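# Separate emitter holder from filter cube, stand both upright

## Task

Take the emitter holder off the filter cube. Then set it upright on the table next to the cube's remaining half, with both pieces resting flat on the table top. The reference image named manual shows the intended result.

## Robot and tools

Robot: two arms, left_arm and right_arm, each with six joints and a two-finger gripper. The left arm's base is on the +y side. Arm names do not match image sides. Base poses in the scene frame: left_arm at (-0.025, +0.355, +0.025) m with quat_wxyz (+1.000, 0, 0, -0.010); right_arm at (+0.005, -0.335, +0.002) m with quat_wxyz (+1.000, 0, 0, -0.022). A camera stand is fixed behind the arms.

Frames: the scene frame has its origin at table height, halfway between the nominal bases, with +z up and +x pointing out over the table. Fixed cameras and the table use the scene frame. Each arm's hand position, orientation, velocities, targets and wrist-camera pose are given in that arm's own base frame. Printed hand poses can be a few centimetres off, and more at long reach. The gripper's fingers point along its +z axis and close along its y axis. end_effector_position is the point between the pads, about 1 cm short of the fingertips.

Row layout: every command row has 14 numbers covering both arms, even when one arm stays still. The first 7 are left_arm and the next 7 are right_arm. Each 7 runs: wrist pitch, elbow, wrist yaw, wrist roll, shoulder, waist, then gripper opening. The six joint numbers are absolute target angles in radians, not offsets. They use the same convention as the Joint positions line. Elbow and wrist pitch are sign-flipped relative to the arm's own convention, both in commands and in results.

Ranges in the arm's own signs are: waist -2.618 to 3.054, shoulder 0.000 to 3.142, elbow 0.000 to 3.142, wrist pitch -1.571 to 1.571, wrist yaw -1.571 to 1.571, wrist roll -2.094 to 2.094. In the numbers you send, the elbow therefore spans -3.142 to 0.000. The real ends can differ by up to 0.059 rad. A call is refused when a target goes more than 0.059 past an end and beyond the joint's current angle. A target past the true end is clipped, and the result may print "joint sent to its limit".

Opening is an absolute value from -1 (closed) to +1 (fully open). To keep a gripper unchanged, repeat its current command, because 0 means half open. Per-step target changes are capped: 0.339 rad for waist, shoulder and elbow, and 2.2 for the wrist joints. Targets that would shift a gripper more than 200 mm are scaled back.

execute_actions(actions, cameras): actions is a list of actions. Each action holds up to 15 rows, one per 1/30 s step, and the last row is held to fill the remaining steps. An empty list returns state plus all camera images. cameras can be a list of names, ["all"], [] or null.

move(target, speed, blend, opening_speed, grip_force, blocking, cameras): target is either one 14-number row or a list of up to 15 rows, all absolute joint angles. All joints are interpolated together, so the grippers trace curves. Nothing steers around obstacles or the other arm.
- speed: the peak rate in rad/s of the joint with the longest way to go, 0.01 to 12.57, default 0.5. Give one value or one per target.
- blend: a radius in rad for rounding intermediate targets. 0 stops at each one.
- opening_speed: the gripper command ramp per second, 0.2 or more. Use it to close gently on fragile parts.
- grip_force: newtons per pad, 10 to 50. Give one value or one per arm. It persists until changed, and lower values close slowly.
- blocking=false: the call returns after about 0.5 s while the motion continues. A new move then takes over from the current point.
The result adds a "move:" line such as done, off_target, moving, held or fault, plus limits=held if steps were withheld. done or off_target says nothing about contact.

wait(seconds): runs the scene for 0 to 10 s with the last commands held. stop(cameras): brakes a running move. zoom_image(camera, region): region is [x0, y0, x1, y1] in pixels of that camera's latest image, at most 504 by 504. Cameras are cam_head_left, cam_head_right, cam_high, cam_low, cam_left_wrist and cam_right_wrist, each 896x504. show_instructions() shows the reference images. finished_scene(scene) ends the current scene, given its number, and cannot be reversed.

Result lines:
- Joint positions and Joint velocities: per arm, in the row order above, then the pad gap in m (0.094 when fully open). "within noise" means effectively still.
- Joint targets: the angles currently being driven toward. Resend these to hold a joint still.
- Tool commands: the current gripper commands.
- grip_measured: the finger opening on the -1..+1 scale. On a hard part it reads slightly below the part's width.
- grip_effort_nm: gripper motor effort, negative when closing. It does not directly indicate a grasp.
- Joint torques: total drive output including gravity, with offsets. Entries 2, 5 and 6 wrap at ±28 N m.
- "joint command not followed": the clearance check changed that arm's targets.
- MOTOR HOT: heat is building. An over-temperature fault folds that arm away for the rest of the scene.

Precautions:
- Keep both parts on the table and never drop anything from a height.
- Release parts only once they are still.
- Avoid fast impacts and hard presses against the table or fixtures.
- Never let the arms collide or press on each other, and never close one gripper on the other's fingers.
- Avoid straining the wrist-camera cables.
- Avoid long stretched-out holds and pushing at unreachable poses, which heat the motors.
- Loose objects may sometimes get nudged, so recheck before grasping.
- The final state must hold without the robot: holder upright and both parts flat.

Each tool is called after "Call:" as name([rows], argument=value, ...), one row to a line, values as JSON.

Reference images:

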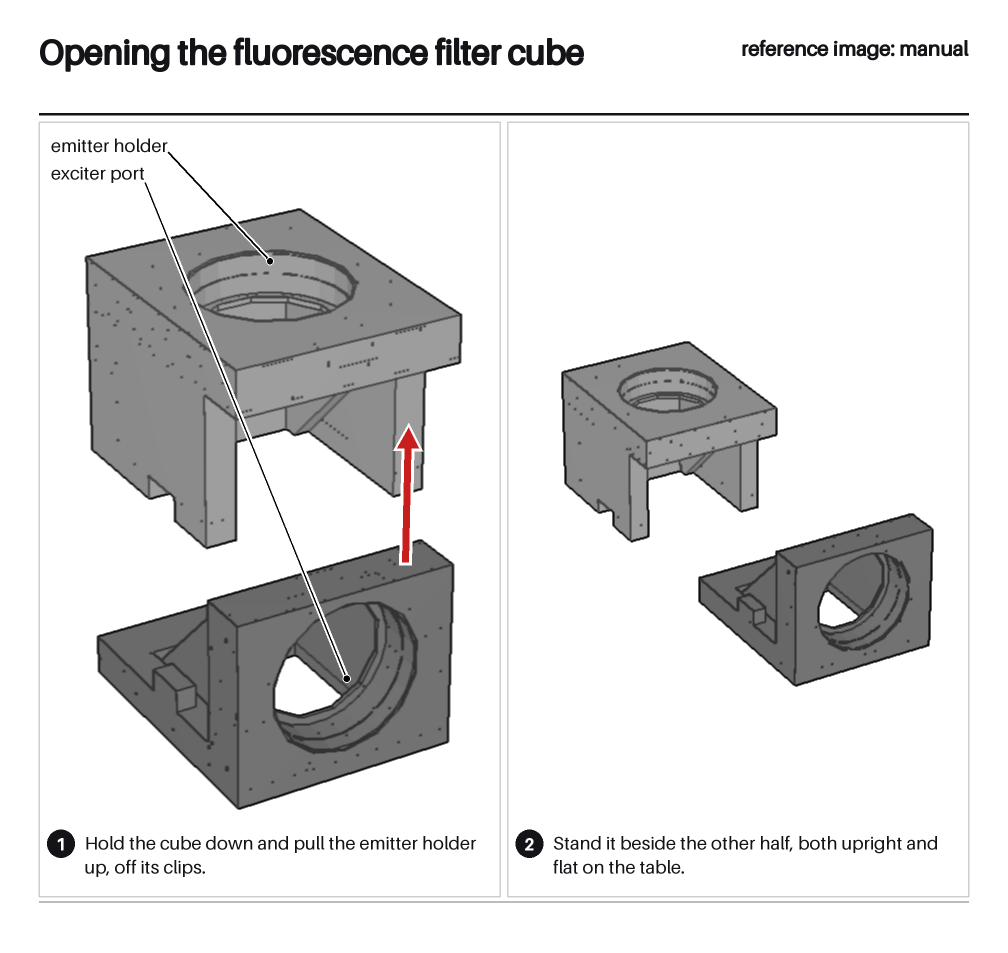

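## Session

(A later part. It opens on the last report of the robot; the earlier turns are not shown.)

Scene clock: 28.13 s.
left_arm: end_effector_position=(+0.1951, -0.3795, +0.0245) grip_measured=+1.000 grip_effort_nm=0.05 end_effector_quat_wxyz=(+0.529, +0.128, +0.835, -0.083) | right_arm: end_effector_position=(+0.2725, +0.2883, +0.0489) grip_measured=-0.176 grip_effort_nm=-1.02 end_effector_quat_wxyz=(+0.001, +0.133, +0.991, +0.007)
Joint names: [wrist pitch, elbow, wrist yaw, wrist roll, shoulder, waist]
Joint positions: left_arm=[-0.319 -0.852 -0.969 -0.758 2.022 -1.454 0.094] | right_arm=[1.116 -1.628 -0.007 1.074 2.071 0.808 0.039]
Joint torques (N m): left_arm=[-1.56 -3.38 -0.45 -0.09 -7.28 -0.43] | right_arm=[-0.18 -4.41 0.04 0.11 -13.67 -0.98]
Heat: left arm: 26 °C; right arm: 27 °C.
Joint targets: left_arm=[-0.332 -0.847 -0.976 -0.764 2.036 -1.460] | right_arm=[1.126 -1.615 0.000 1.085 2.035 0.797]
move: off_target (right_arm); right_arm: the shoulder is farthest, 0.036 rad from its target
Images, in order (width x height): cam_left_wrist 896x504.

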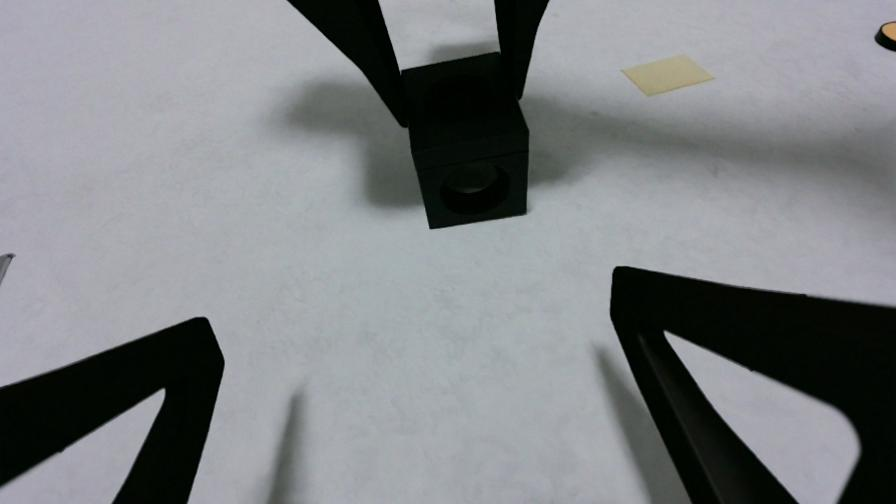

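Call:
move([
  [-0.444,-0.989,-0.935,-0.659,2.20,-1.387,1,1.126,-1.615,0,1.085,2.035,0.797,-0.3],
  [-0.558,-1.065,-0.880,-0.575,2.297,-1.306,1,1.126,-1.615,0,1.085,2.035,0.797,-0.3],
], speed=0.3, blend=0.02, cameras=["cam_left_wrist","cam_right_wrist"])

Scene clock: 30.93 s.
left_arm: end_effector_position=(+0.2588, -0.4201, -0.0070) grip_measured=+1.000 grip_effort_nm=0.05 end_effector_quat_wxyz=(+0.539, +0.120, +0.829, -0.088) | right_arm: end_effector_position=(+0.2725, +0.2883, +0.0489) grip_measured=-0.176 grip_effort_nm=-1.02 end_effector_quat_wxyz=(+0.001, +0.133, +0.991, +0.007)
Joint names: [wrist pitch, elbow, wrist yaw, wrist roll, shoulder, waist]
Joint positions: left_arm=[-0.544 -1.045 -0.879 -0.578 2.272 -1.306 0.094] | right_arm=[1.116 -1.628 -0.007 1.074 2.071 0.808 0.039]
Joint torques (N m): left_arm=[-1.8 -5.31 -0.32 -0.01 -8.38 0.06] | right_arm=[-0.19 -4.48 0.08 0.1 -13.64 -0.96]
Heat: left arm: 26 °C; right arm: 27 °C.
Joint targets: left_arm=[-0.558 -1.065 -0.880 -0.575 2.297 -1.306] | right_arm=[1.126 -1.615 0.000 1.085 2.035 0.797]
move: off_target (right_arm); right_arm: the shoulder is farthest, 0.036 rad from its target
Images, in order (width x height): cam_left_wrist 896x504, cam_right_wrist 896x504.

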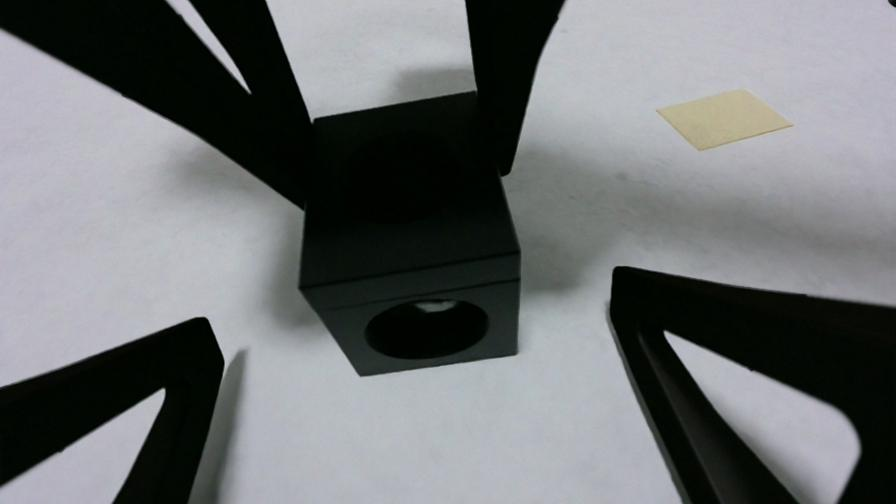

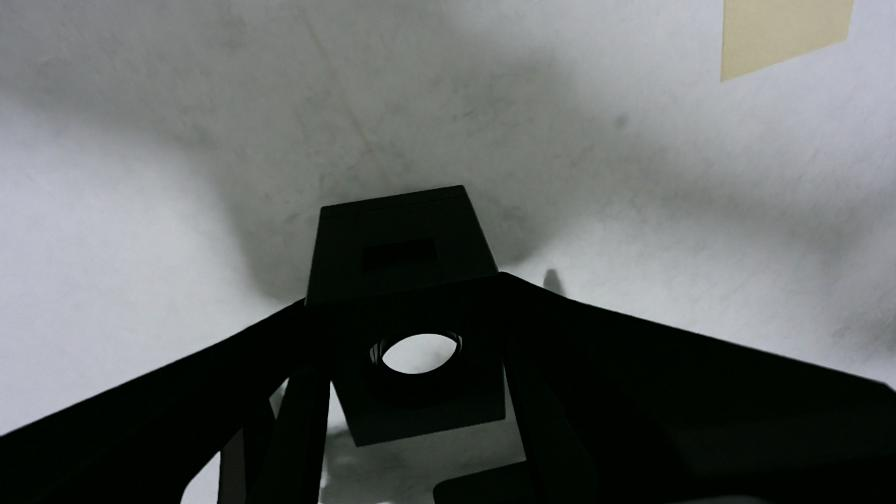

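Call:
move(target=[-0.558,-1.065,-0.903,-0.583,2.297,-1.326,1,1.126,-1.615,0,1.085,2.035,0.797,-0.3], speed=0.2, cameras=["cam_left_wrist"])

Scene clock: 32.30 s.
left_arm: end_effector_position=(+0.2538, -0.4224, -0.0060) grip_measured=+1.000 grip_effort_nm=0.05 end_effector_quat_wxyz=(+0.542, +0.123, +0.827, -0.089) | right_arm: end_effector_position=(+0.2725, +0.2883, +0.0489) grip_measured=-0.176 grip_effort_nm=-1.02 end_effector_quat_wxyz=(+0.001, +0.133, +0.991, +0.007)
Joint names: [wrist pitch, elbow, wrist yaw, wrist roll, shoulder, waist]
Joint positions: left_arm=[-0.545 -1.045 -0.89 -0.577 2.272 -1.32 0.094] | right_arm=[1.116 -1.628 -0.007 1.074 2.071 0.808 0.039]
Joint torques (N m): left_arm=[-1.76 -5.24 -0.4 -0.09 -8.31 -0.4] | right_arm=[-0.2 -4.49 0.07 0.1 -13.63 -1.01]
Heat: left arm: 26 °C; right arm: 27 °C.
Joint targets: left_arm=[-0.558 -1.065 -0.903 -0.583 2.297 -1.326] | right_arm=[1.126 -1.615 0.000 1.085 2.035 0.797]
move: off_target (right_arm); right_arm: the shoulder is farthest, 0.036 rad from its target
Images, in order (width x height): cam_left_wrist 896x504.

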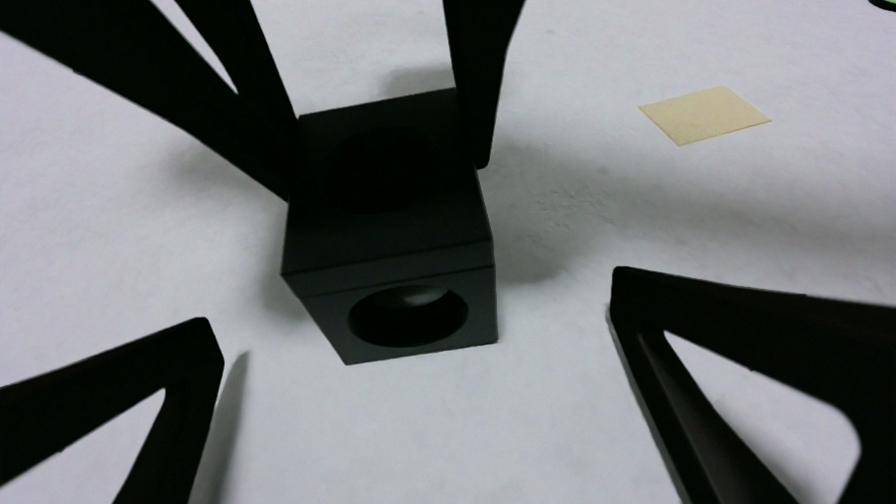

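Call:
move(target=[-0.558,-1.065,-0.903,-0.583,2.297,-1.326,-0.35,1.126,-1.615,0,1.085,2.035,0.797,-0.3], opening_speed=0.8, cameras=["cam_left_wrist"])

Call:
move([
  [-0.43,-1.065,-0.893,-0.580,2.18,-1.322,-0.35,1.286,-1.755,0,1.085,2.015,0.800,-0.3],
  [-0.41,-1.065,-0.893,-0.580,2.20,-1.322,-0.35,1.52,-1.97,0,1.085,1.99,0.800,-0.3],
], speed=0.15, cameras=["cam_left_wrist","cam_right_wrist"])

Scene clock: 34.83 s.
left_arm: end_effector_position=(+0.2540, -0.4221, -0.0057) grip_measured=-0.190 grip_effort_nm=-0.97 end_effector_quat_wxyz=(+0.543, +0.121, +0.826, -0.089) | right_arm: end_effector_position=(+0.2731, +0.2877, +0.0489) grip_measured=-0.176 grip_effort_nm=-1.02 end_effector_quat_wxyz=(+0.000, +0.134, +0.991, +0.007)
Joint names: [wrist pitch, elbow, wrist yaw, wrist roll, shoulder, waist]
Joint positions: left_arm=[-0.545 -1.045 -0.893 -0.582 2.272 -1.32 0.038] | right_arm=[1.116 -1.628 -0.009 1.074 2.071 0.805 0.039]
Joint torques (N m): left_arm=[-1.74 -5.26 -0.43 -0.03 -8.35 -0.4] | right_arm=[-0.19 -4.46 0.08 0.09 -13.6 -0.69]
Heat: left arm: 27 °C; right arm: 27 °C.
Joint targets: left_arm=[-0.558 -1.065 -0.903 -0.583 2.297 -1.326] | right_arm=[1.126 -1.615 0.000 1.085 2.035 0.797]
move: off_target (right_arm); right_arm: the shoulder is farthest, 0.036 rad from its target
Images, in order (width x height): cam_left_wrist 896x504.

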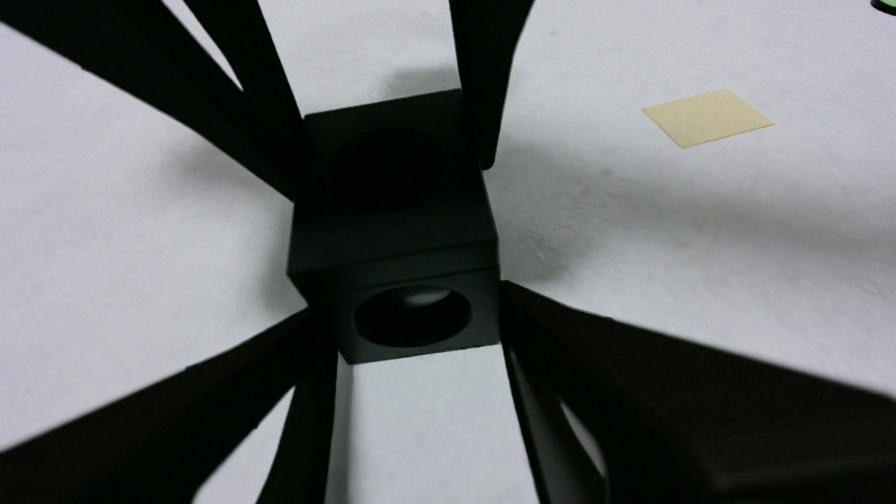

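Scene clock: 38.37 s.
left_arm: end_effector_position=(+0.2546, -0.4265, +0.0264) grip_measured=-0.190 grip_effort_nm=-0.98 end_effector_quat_wxyz=(+0.541, +0.126, +0.827, -0.087) | right_arm: end_effector_position=(+0.2676, +0.2793, +0.1467) grip_measured=-0.176 grip_effort_nm=-1.02 end_effector_quat_wxyz=(+0.003, +0.134, +0.991, +0.005)
Joint names: [wrist pitch, elbow, wrist yaw, wrist roll, shoulder, waist]
Joint positions: left_arm=[-0.419 -1.072 -0.888 -0.576 2.178 -1.32 0.038] | right_arm=[1.483 -1.947 0 1.073 2.023 0.804 0.039]
Joint torques (N m): left_arm=[-1.53 -3.63 -0.39 -0.09 -8.35 -0.06] | right_arm=[0.04 -8.05 -0.01 0.11 -12.98 -0.46]
Heat: left arm: 26 °C; right arm: 28 °C.
Joint targets: left_arm=[-0.410 -1.065 -0.893 -0.580 2.200 -1.322] | right_arm=[1.520 -1.970 0.000 1.085 1.990 0.800]
move: off_target (right_arm); right_arm: the wrist pitch is farthest, 0.037 rad from its target
Images, in order (width x height): cam_left_wrist 896x504, cam_right_wrist 896x504.

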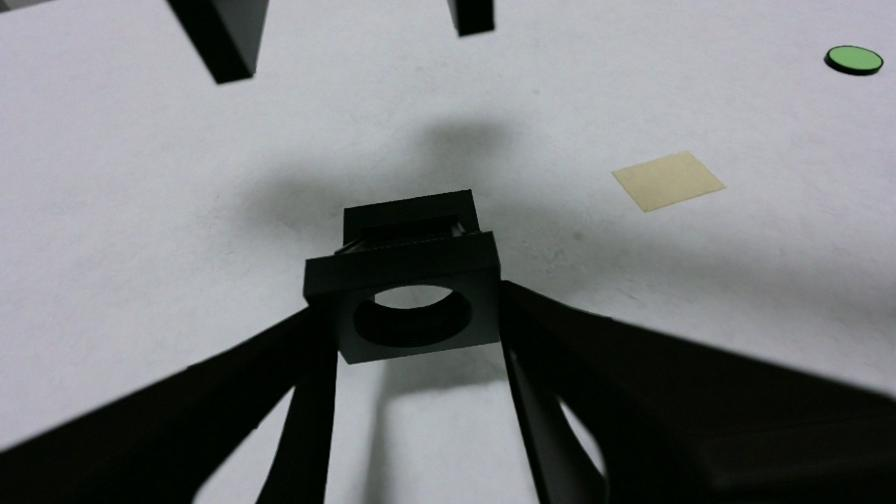

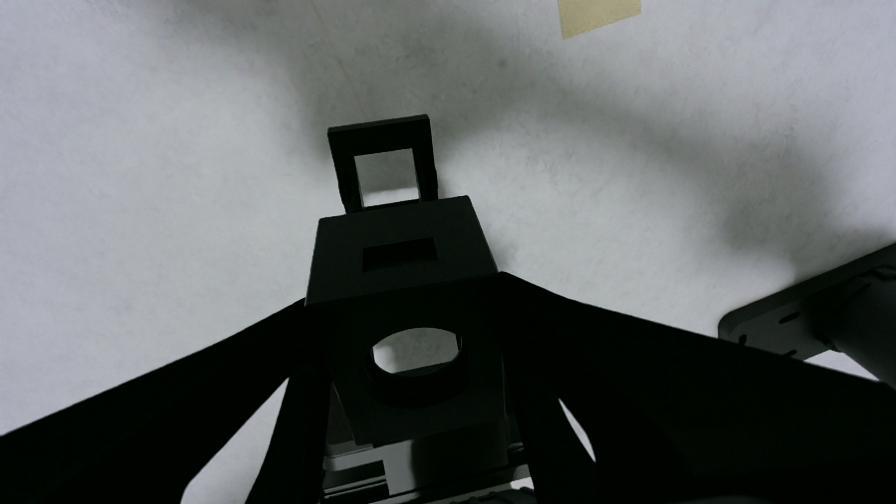

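Call:
move([
  [-0.53,-1.045,-0.897,-0.581,2.26,-1.324,-0.35,1.493,-2.225,0,0.907,2.275,0.638,-0.3],
  [-0.558,-1.037,-0.900,-0.583,2.297,-1.324,-0.35,1.34,-2.025,0,0.907,2.285,0.638,-0.3],
], speed=[0.3,0.2], blend=0.01, cameras=["cam_left_wrist","cam_low","cam_right_wrist"])

Call:
zoom_image(camera="cam_low", region=[420, 230, 490, 290])

Scene clock: 42.00 s.
left_arm: end_effector_position=(+0.2536, -0.4226, -0.0058) grip_measured=-0.190 grip_effort_nm=-0.98 end_effector_quat_wxyz=(+0.541, +0.125, +0.827, -0.088) | right_arm: end_effector_position=(+0.3548, +0.2661, +0.0706) grip_measured=-0.176 grip_effort_nm=-1.02 end_effector_quat_wxyz=(+0.001, +0.135, +0.991, +0.003)
Joint names: [wrist pitch, elbow, wrist yaw, wrist roll, shoulder, waist]
Joint positions: left_arm=[-0.54 -1.046 -0.888 -0.576 2.271 -1.32 0.038] | right_arm=[1.327 -2.033 -0.003 0.91 2.271 0.64 0.039]
Joint torques (N m): left_arm=[-1.79 -3.04 -0.43 -0.11 -8.23 -0.29] | right_arm=[-0.19 -5.14 0.03 -0.05 -11.12 -0.23]
Heat: left arm: 26 °C; right arm: 28 °C.
Joint targets: left_arm=[-0.558 -1.037 -0.900 -0.583 2.297 -1.324] | right_arm=[1.340 -2.025 0.000 0.907 2.285 0.638]
move: done
Images, in order (width x height): cam_low 896x504, cam_left_wrist 896x504, cam_right_wrist 896x504.

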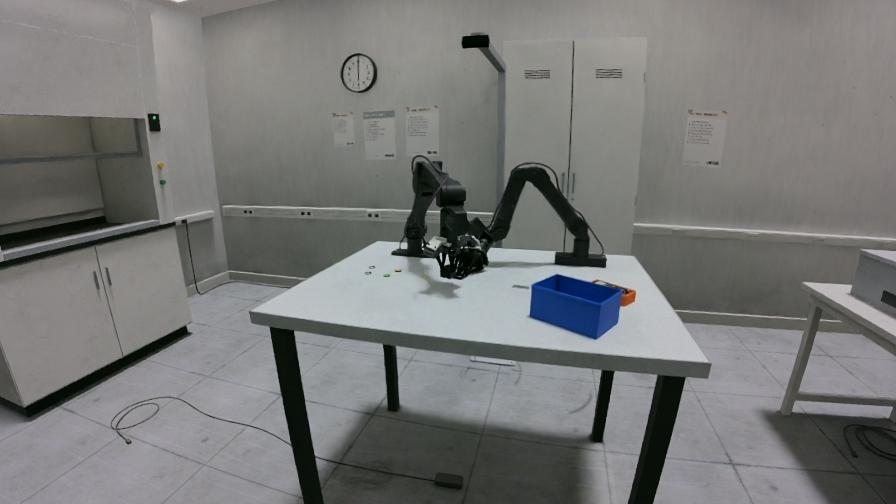

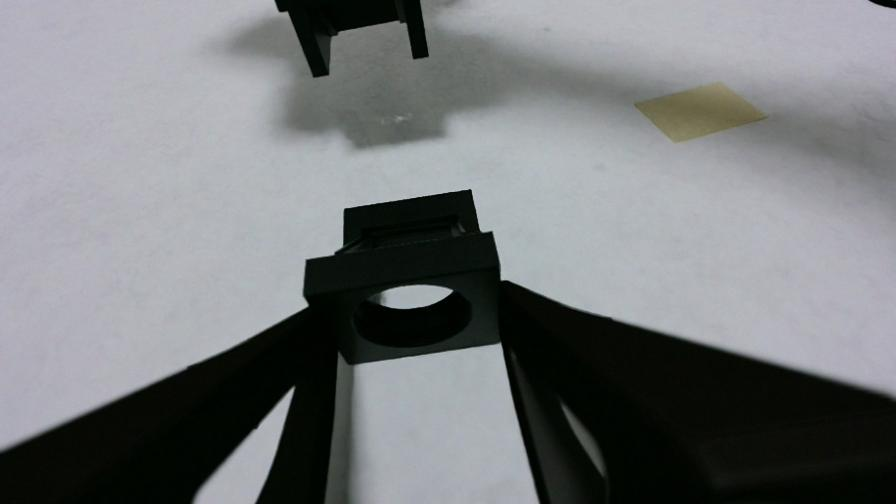

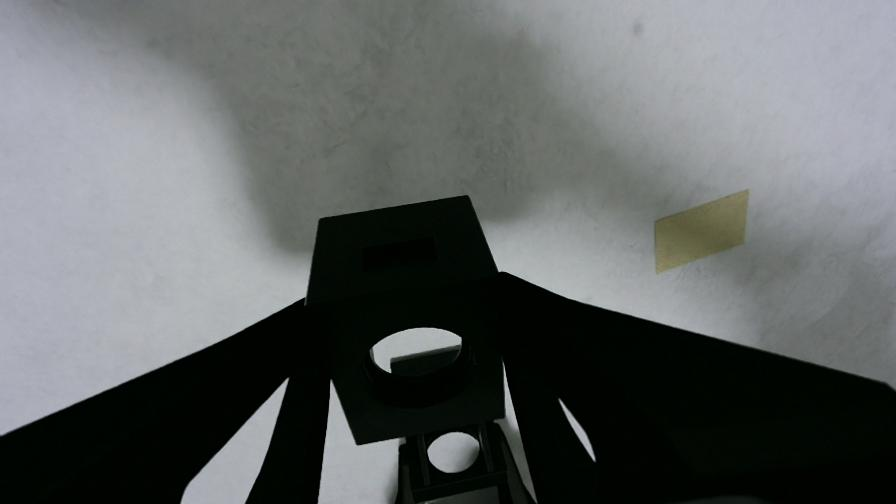

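Scaled by 7.200 from the camera's 896x504 image, which has a finer 1280x720 frame.

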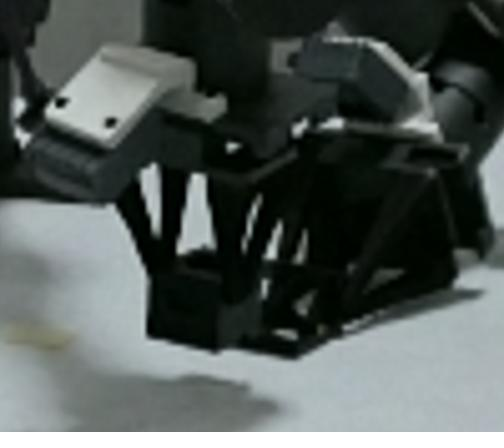

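Call:
move(target=[-0.558,-1.037,-0.900,-0.583,2.297,-1.324,0.3, 1.27,-1.955,0,0.907,2.285,0.638,-0.3], speed=0.15, opening_speed=0.5, cameras=["cam_low","cam_left_wrist"])

Scene clock: 44.43 s.
left_arm: end_effector_position=(+0.2538, -0.4232, -0.0051) grip_measured=+0.298 grip_effort_nm=0.14 end_effector_quat_wxyz=(+0.542, +0.124, +0.826, -0.090) | right_arm: end_effector_position=(+0.3545, +0.2658, +0.0531) grip_measured=-0.176 grip_effort_nm=-1.02 end_effector_quat_wxyz=(+0.001, +0.135, +0.991, +0.003)
Joint names: [wrist pitch, elbow, wrist yaw, wrist roll, shoulder, waist]
Joint positions: left_arm=[-0.545 -1.046 -0.888 -0.576 2.271 -1.32 0.061] | right_arm=[1.257 -1.963 -0.003 0.91 2.271 0.64 0.039]
Joint torques (N m): left_arm=[-1.75 -3.03 -0.43 -0.11 -8.18 -0.27] | right_arm=[-0.15 -5.08 0.02 -0.04 -11.08 -0.23]
Heat: left arm: 27 °C; right arm: 28 °C.
Joint targets: left_arm=[-0.558 -1.037 -0.900 -0.583 2.297 -1.324] | right_arm=[1.270 -1.955 0.000 0.907 2.285 0.638]
move: done
Images, in order (width x height): cam_low 896x504, cam_left_wrist 896x504.

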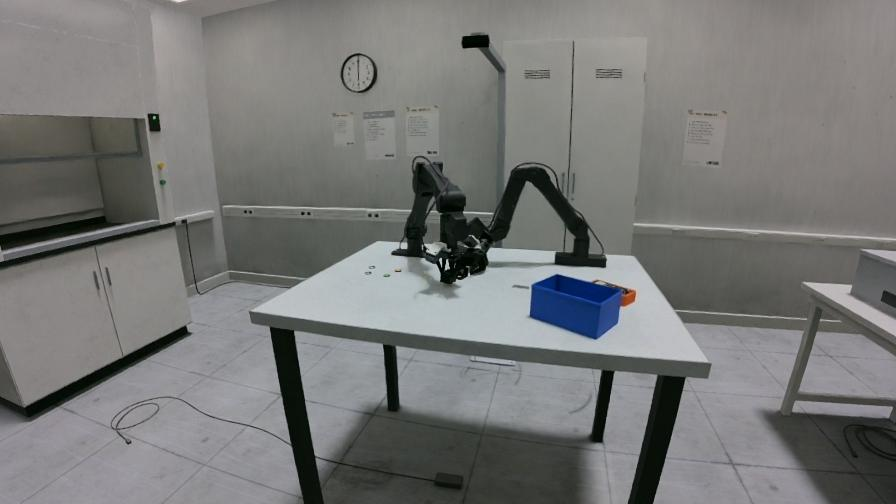

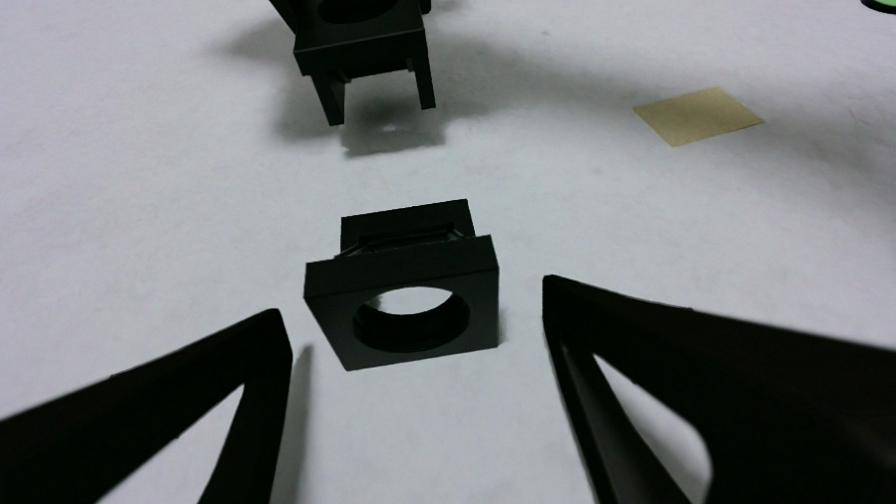

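Call:
move([
  [-0.558,-1.037,-0.900,-0.583,2.297,-1.324,0.98, 1.246,-1.931,0,0.907,2.285,0.638,-0.3],
  [-0.444,-0.989,-0.935,-0.659,2.20,-1.387,0.98, 1.24,-1.925,0,0.907,2.285,0.638,-0.3],
  [-0.332,-0.847,-0.976,-0.764,2.036,-1.46,0.98, 1.236,-1.921,0,0.907,2.285,0.638,-0.3],
], speed=[0.1,0.3,0.3], blend=[0.005,0.05,0], opening_speed=1.5, cameras=["cam_left_wrist"])

Scene clock: 47.37 s.
left_arm: end_effector_position=(+0.1940, -0.3813, +0.0098) grip_measured=+0.978 grip_effort_nm=0.14 end_effector_quat_wxyz=(+0.525, +0.137, +0.836, -0.079) | right_arm: end_effector_position=(+0.3540, +0.2655, +0.0448) grip_measured=-0.176 grip_effort_nm=-1.02 end_effector_quat_wxyz=(+0.001, +0.135, +0.991, +0.004)
Joint names: [wrist pitch, elbow, wrist yaw, wrist roll, shoulder, waist]
Joint positions: left_arm=[-0.348 -0.857 -0.96 -0.752 2.07 -1.455 0.093] | right_arm=[1.223 -1.93 -0.003 0.91 2.271 0.64 0.039]
Joint torques (N m): left_arm=[-1.31 -2.84 -0.54 -0.15 -11 -0.34] | right_arm=[-0.15 -4.93 0.04 -0.05 -11.06 -0.24]
Heat: left arm: 27 °C; right arm: 29 °C.
Joint targets: left_arm=[-0.332 -0.847 -0.976 -0.764 2.036 -1.460] | right_arm=[1.236 -1.921 0.000 0.907 2.285 0.638]
move: done; blend cut to 0 rad at target 1
Images, in order (width x height): cam_left_wrist 896x504.

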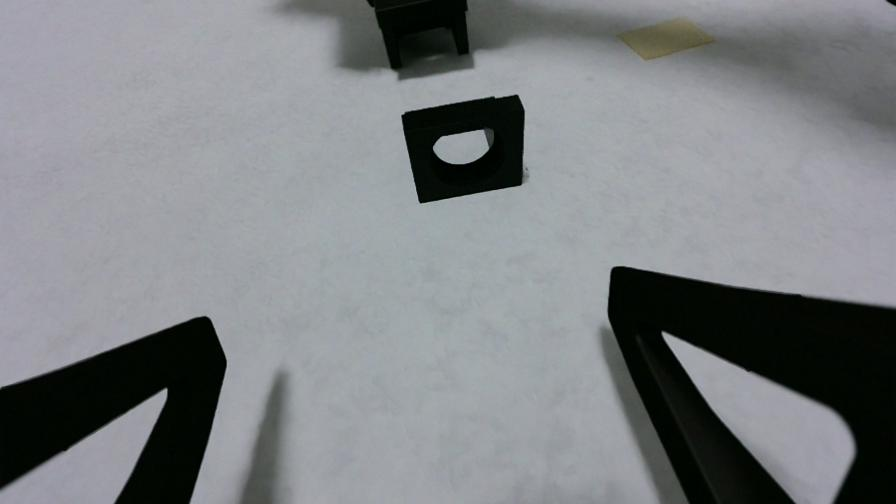

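Left is clear. Lower in small steps.

Call:
move(target=[-0.332,-0.847,-0.976,-0.764,2.036,-1.460,0.98, 1.228,-1.909,0,0.907,2.285,0.638,-0.3], speed=0.1)

Call:
move(target=[-0.332,-0.847,-0.976,-0.764,2.036,-1.460,0.98, 1.216,-1.896,0,0.907,2.285,0.638,-0.3], speed=0.1, cameras=["cam_left_wrist"])

Scene clock: 48.37 s.
left_arm: end_effector_position=(+0.1940, -0.3812, +0.0098) grip_measured=+0.978 grip_effort_nm=0.14 end_effector_quat_wxyz=(+0.525, +0.137, +0.836, -0.079) | right_arm: end_effector_position=(+0.3531, +0.2648, +0.0427) grip_measured=-0.176 grip_effort_nm=-1.02 end_effector_quat_wxyz=(+0.000, +0.135, +0.991, +0.002)
Joint names: [wrist pitch, elbow, wrist yaw, wrist roll, shoulder, waist]
Joint positions: left_arm=[-0.348 -0.857 -0.96 -0.752 2.07 -1.455 0.093] | right_arm=[1.219 -1.922 -0.004 0.91 2.271 0.64 0.039]
Joint torques (N m): left_arm=[-1.26 -2.88 -0.54 -0.15 -10.91 -0.39] | right_arm=[-0.18 -4.59 0.02 -0.05 -11.07 -0.24]
Heat: left arm: 27 °C; right arm: 29 °C.
Joint targets: left_arm=[-0.332 -0.847 -0.976 -0.764 2.036 -1.460] | right_arm=[1.228 -1.909 0.000 0.907 2.285 0.638]
move: done

Scene clock: 49.07 s.
left_arm: end_effector_position=(+0.1940, -0.3812, +0.0098) grip_measured=+0.978 grip_effort_nm=0.13 end_effector_quat_wxyz=(+0.525, +0.137, +0.836, -0.079) | right_arm: end_effector_position=(+0.3527, +0.2652, +0.0417) grip_measured=-0.176 grip_effort_nm=-1.02 end_effector_quat_wxyz=(-0.001, +0.134, +0.991, +0.003)
Joint names: [wrist pitch, elbow, wrist yaw, wrist roll, shoulder, waist]
Joint positions: left_arm=[-0.348 -0.857 -0.96 -0.752 2.07 -1.455 0.093] | right_arm=[1.215 -1.918 -0.006 0.909 2.271 0.64 0.039]
Joint torques (N m): left_arm=[-1.27 -2.84 -0.55 -0.15 -11.03 -0.35] | right_arm=[-0.28 -3.77 0.05 -0.04 -11.04 -0.23]
Heat: left arm: 27 °C; right arm: 29 °C.
Joint targets: left_arm=[-0.332 -0.847 -0.976 -0.764 2.036 -1.460] | right_arm=[1.216 -1.896 0.000 0.907 2.285 0.638]
move: done
Images, in order (width x height): cam_left_wrist 896x504.

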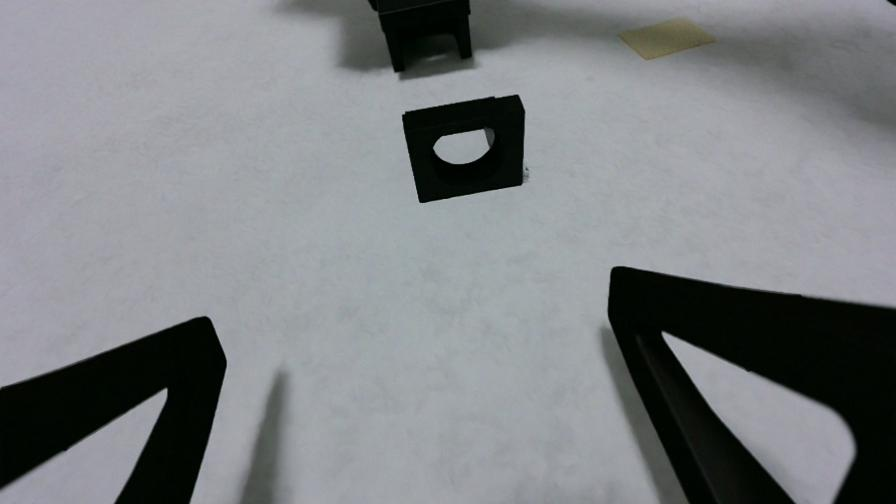

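Call:
move(target=[-0.332,-0.847,-0.976,-0.764,2.036,-1.460,0.98, 1.216,-1.892,0,0.907,2.285,0.638,0.4], opening_speed=0.5, cameras=["cam_right_wrist"])

Call:
move(target=[-0.332,-0.847,-0.976,-0.764,2.036,-1.460,0.98, 1.49,-2.225,0,0.907,2.25,0.638,0.9], speed=0.3, opening_speed=1, cameras=["cam_left_wrist","cam_right_wrist","cam_low"])

Call:
zoom_image(camera="cam_low", region=[390, 220, 530, 310])

Scene clock: 51.30 s.
left_arm: end_effector_position=(+0.1940, -0.3812, +0.0098) grip_measured=+0.978 grip_effort_nm=0.13 end_effector_quat_wxyz=(+0.525, +0.137, +0.836, -0.079) | right_arm: end_effector_position=(+0.3507, +0.2638, +0.0377) grip_measured=+0.397 grip_effort_nm=0.15 end_effector_quat_wxyz=(-0.004, +0.134, +0.991, +0.001)
Joint names: [wrist pitch, elbow, wrist yaw, wrist roll, shoulder, waist]
Joint positions: left_arm=[-0.348 -0.857 -0.96 -0.752 2.07 -1.455 0.093] | right_arm=[1.207 -1.902 -0.007 0.909 2.271 0.64 0.066]
Joint torques (N m): left_arm=[-1.27 -2.84 -0.53 -0.15 -10.97 -0.38] | right_arm=[-0.18 -4.82 0.08 -0.04 -11.08 -0.2]
Heat: left arm: 26 °C; right arm: 29 °C.
Joint targets: left_arm=[-0.332 -0.847 -0.976 -0.764 2.036 -1.460] | right_arm=[1.216 -1.892 0.000 0.907 2.285 0.638]
move: done
Images, in order (width x height): cam_right_wrist 896x504.

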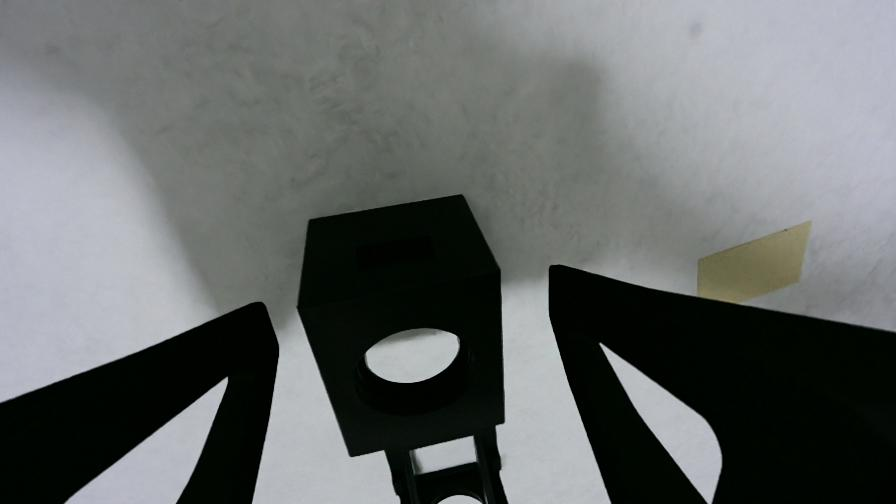

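Scene clock: 53.07 s.
left_arm: end_effector_position=(+0.1940, -0.3812, +0.0098) grip_measured=+0.978 grip_effort_nm=0.14 end_effector_quat_wxyz=(+0.525, +0.137, +0.836, -0.079) | right_arm: end_effector_position=(+0.3596, +0.2704, +0.1138) grip_measured=+0.897 grip_effort_nm=0.15 end_effector_quat_wxyz=(+0.014, +0.134, +0.991, +0.019)
Joint names: [wrist pitch, elbow, wrist yaw, wrist roll, shoulder, waist]
Joint positions: left_arm=[-0.348 -0.857 -0.96 -0.752 2.07 -1.455 0.093] | right_arm=[1.458 -2.204 -0.007 0.909 2.271 0.64 0.089]
Joint torques (N m): left_arm=[-1.27 -2.8 -0.54 -0.15 -10.97 -0.36] | right_arm=[-0.03 -7.9 0.06 -0.04 -13.91 -0.27]
Heat: left arm: 26 °C; right arm: 29 °C.
Joint targets: left_arm=[-0.332 -0.847 -0.976 -0.764 2.036 -1.460] | right_arm=[1.490 -2.225 0.000 0.907 2.250 0.638]
move: done
Images, in order (width x height): cam_low 896x504, cam_left_wrist 896x504, cam_right_wrist 896x504.

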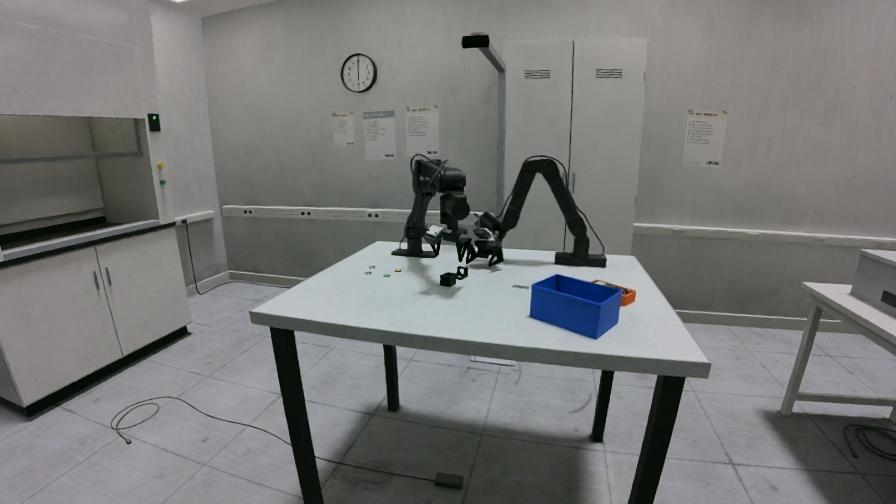

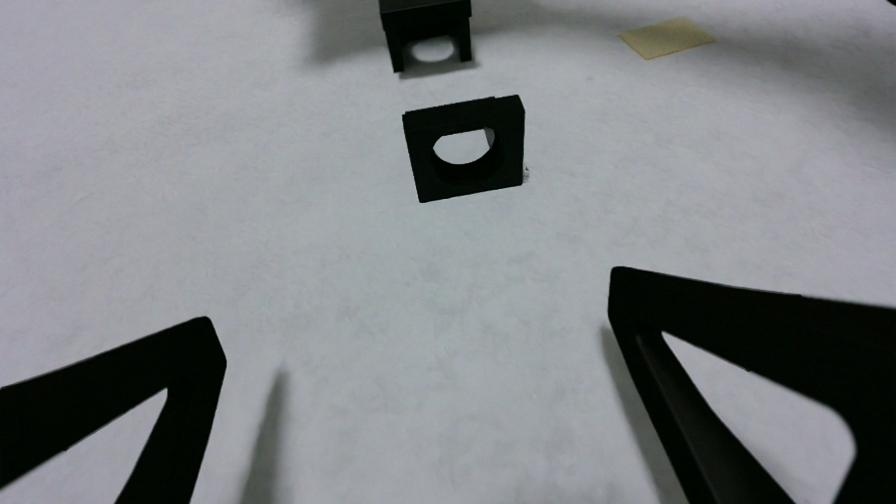

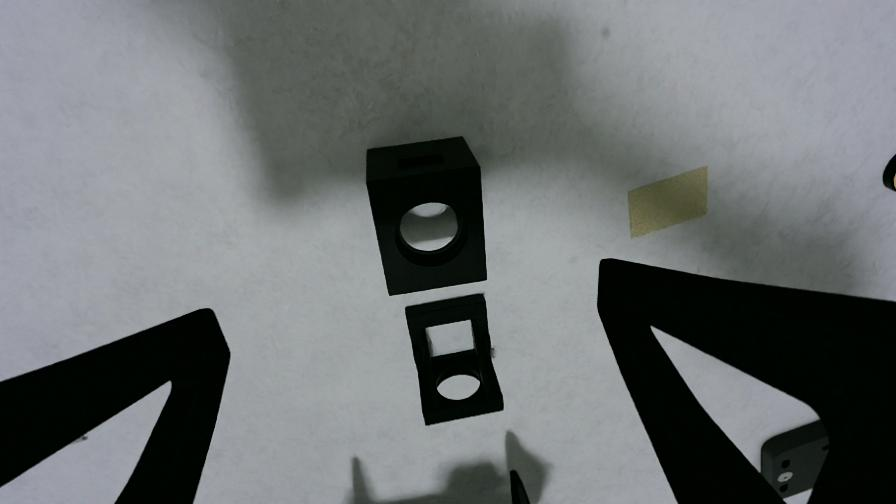

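Scaled by 3.600 from the camera's 896x504 image, which has a finer 1280x720 frame.

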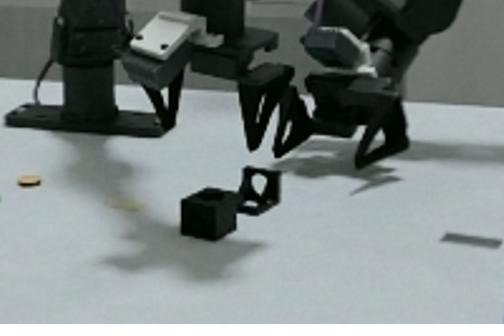

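Both stand flat.

Call:
finished_scene(scene=2)

The scene is finished: the task was done.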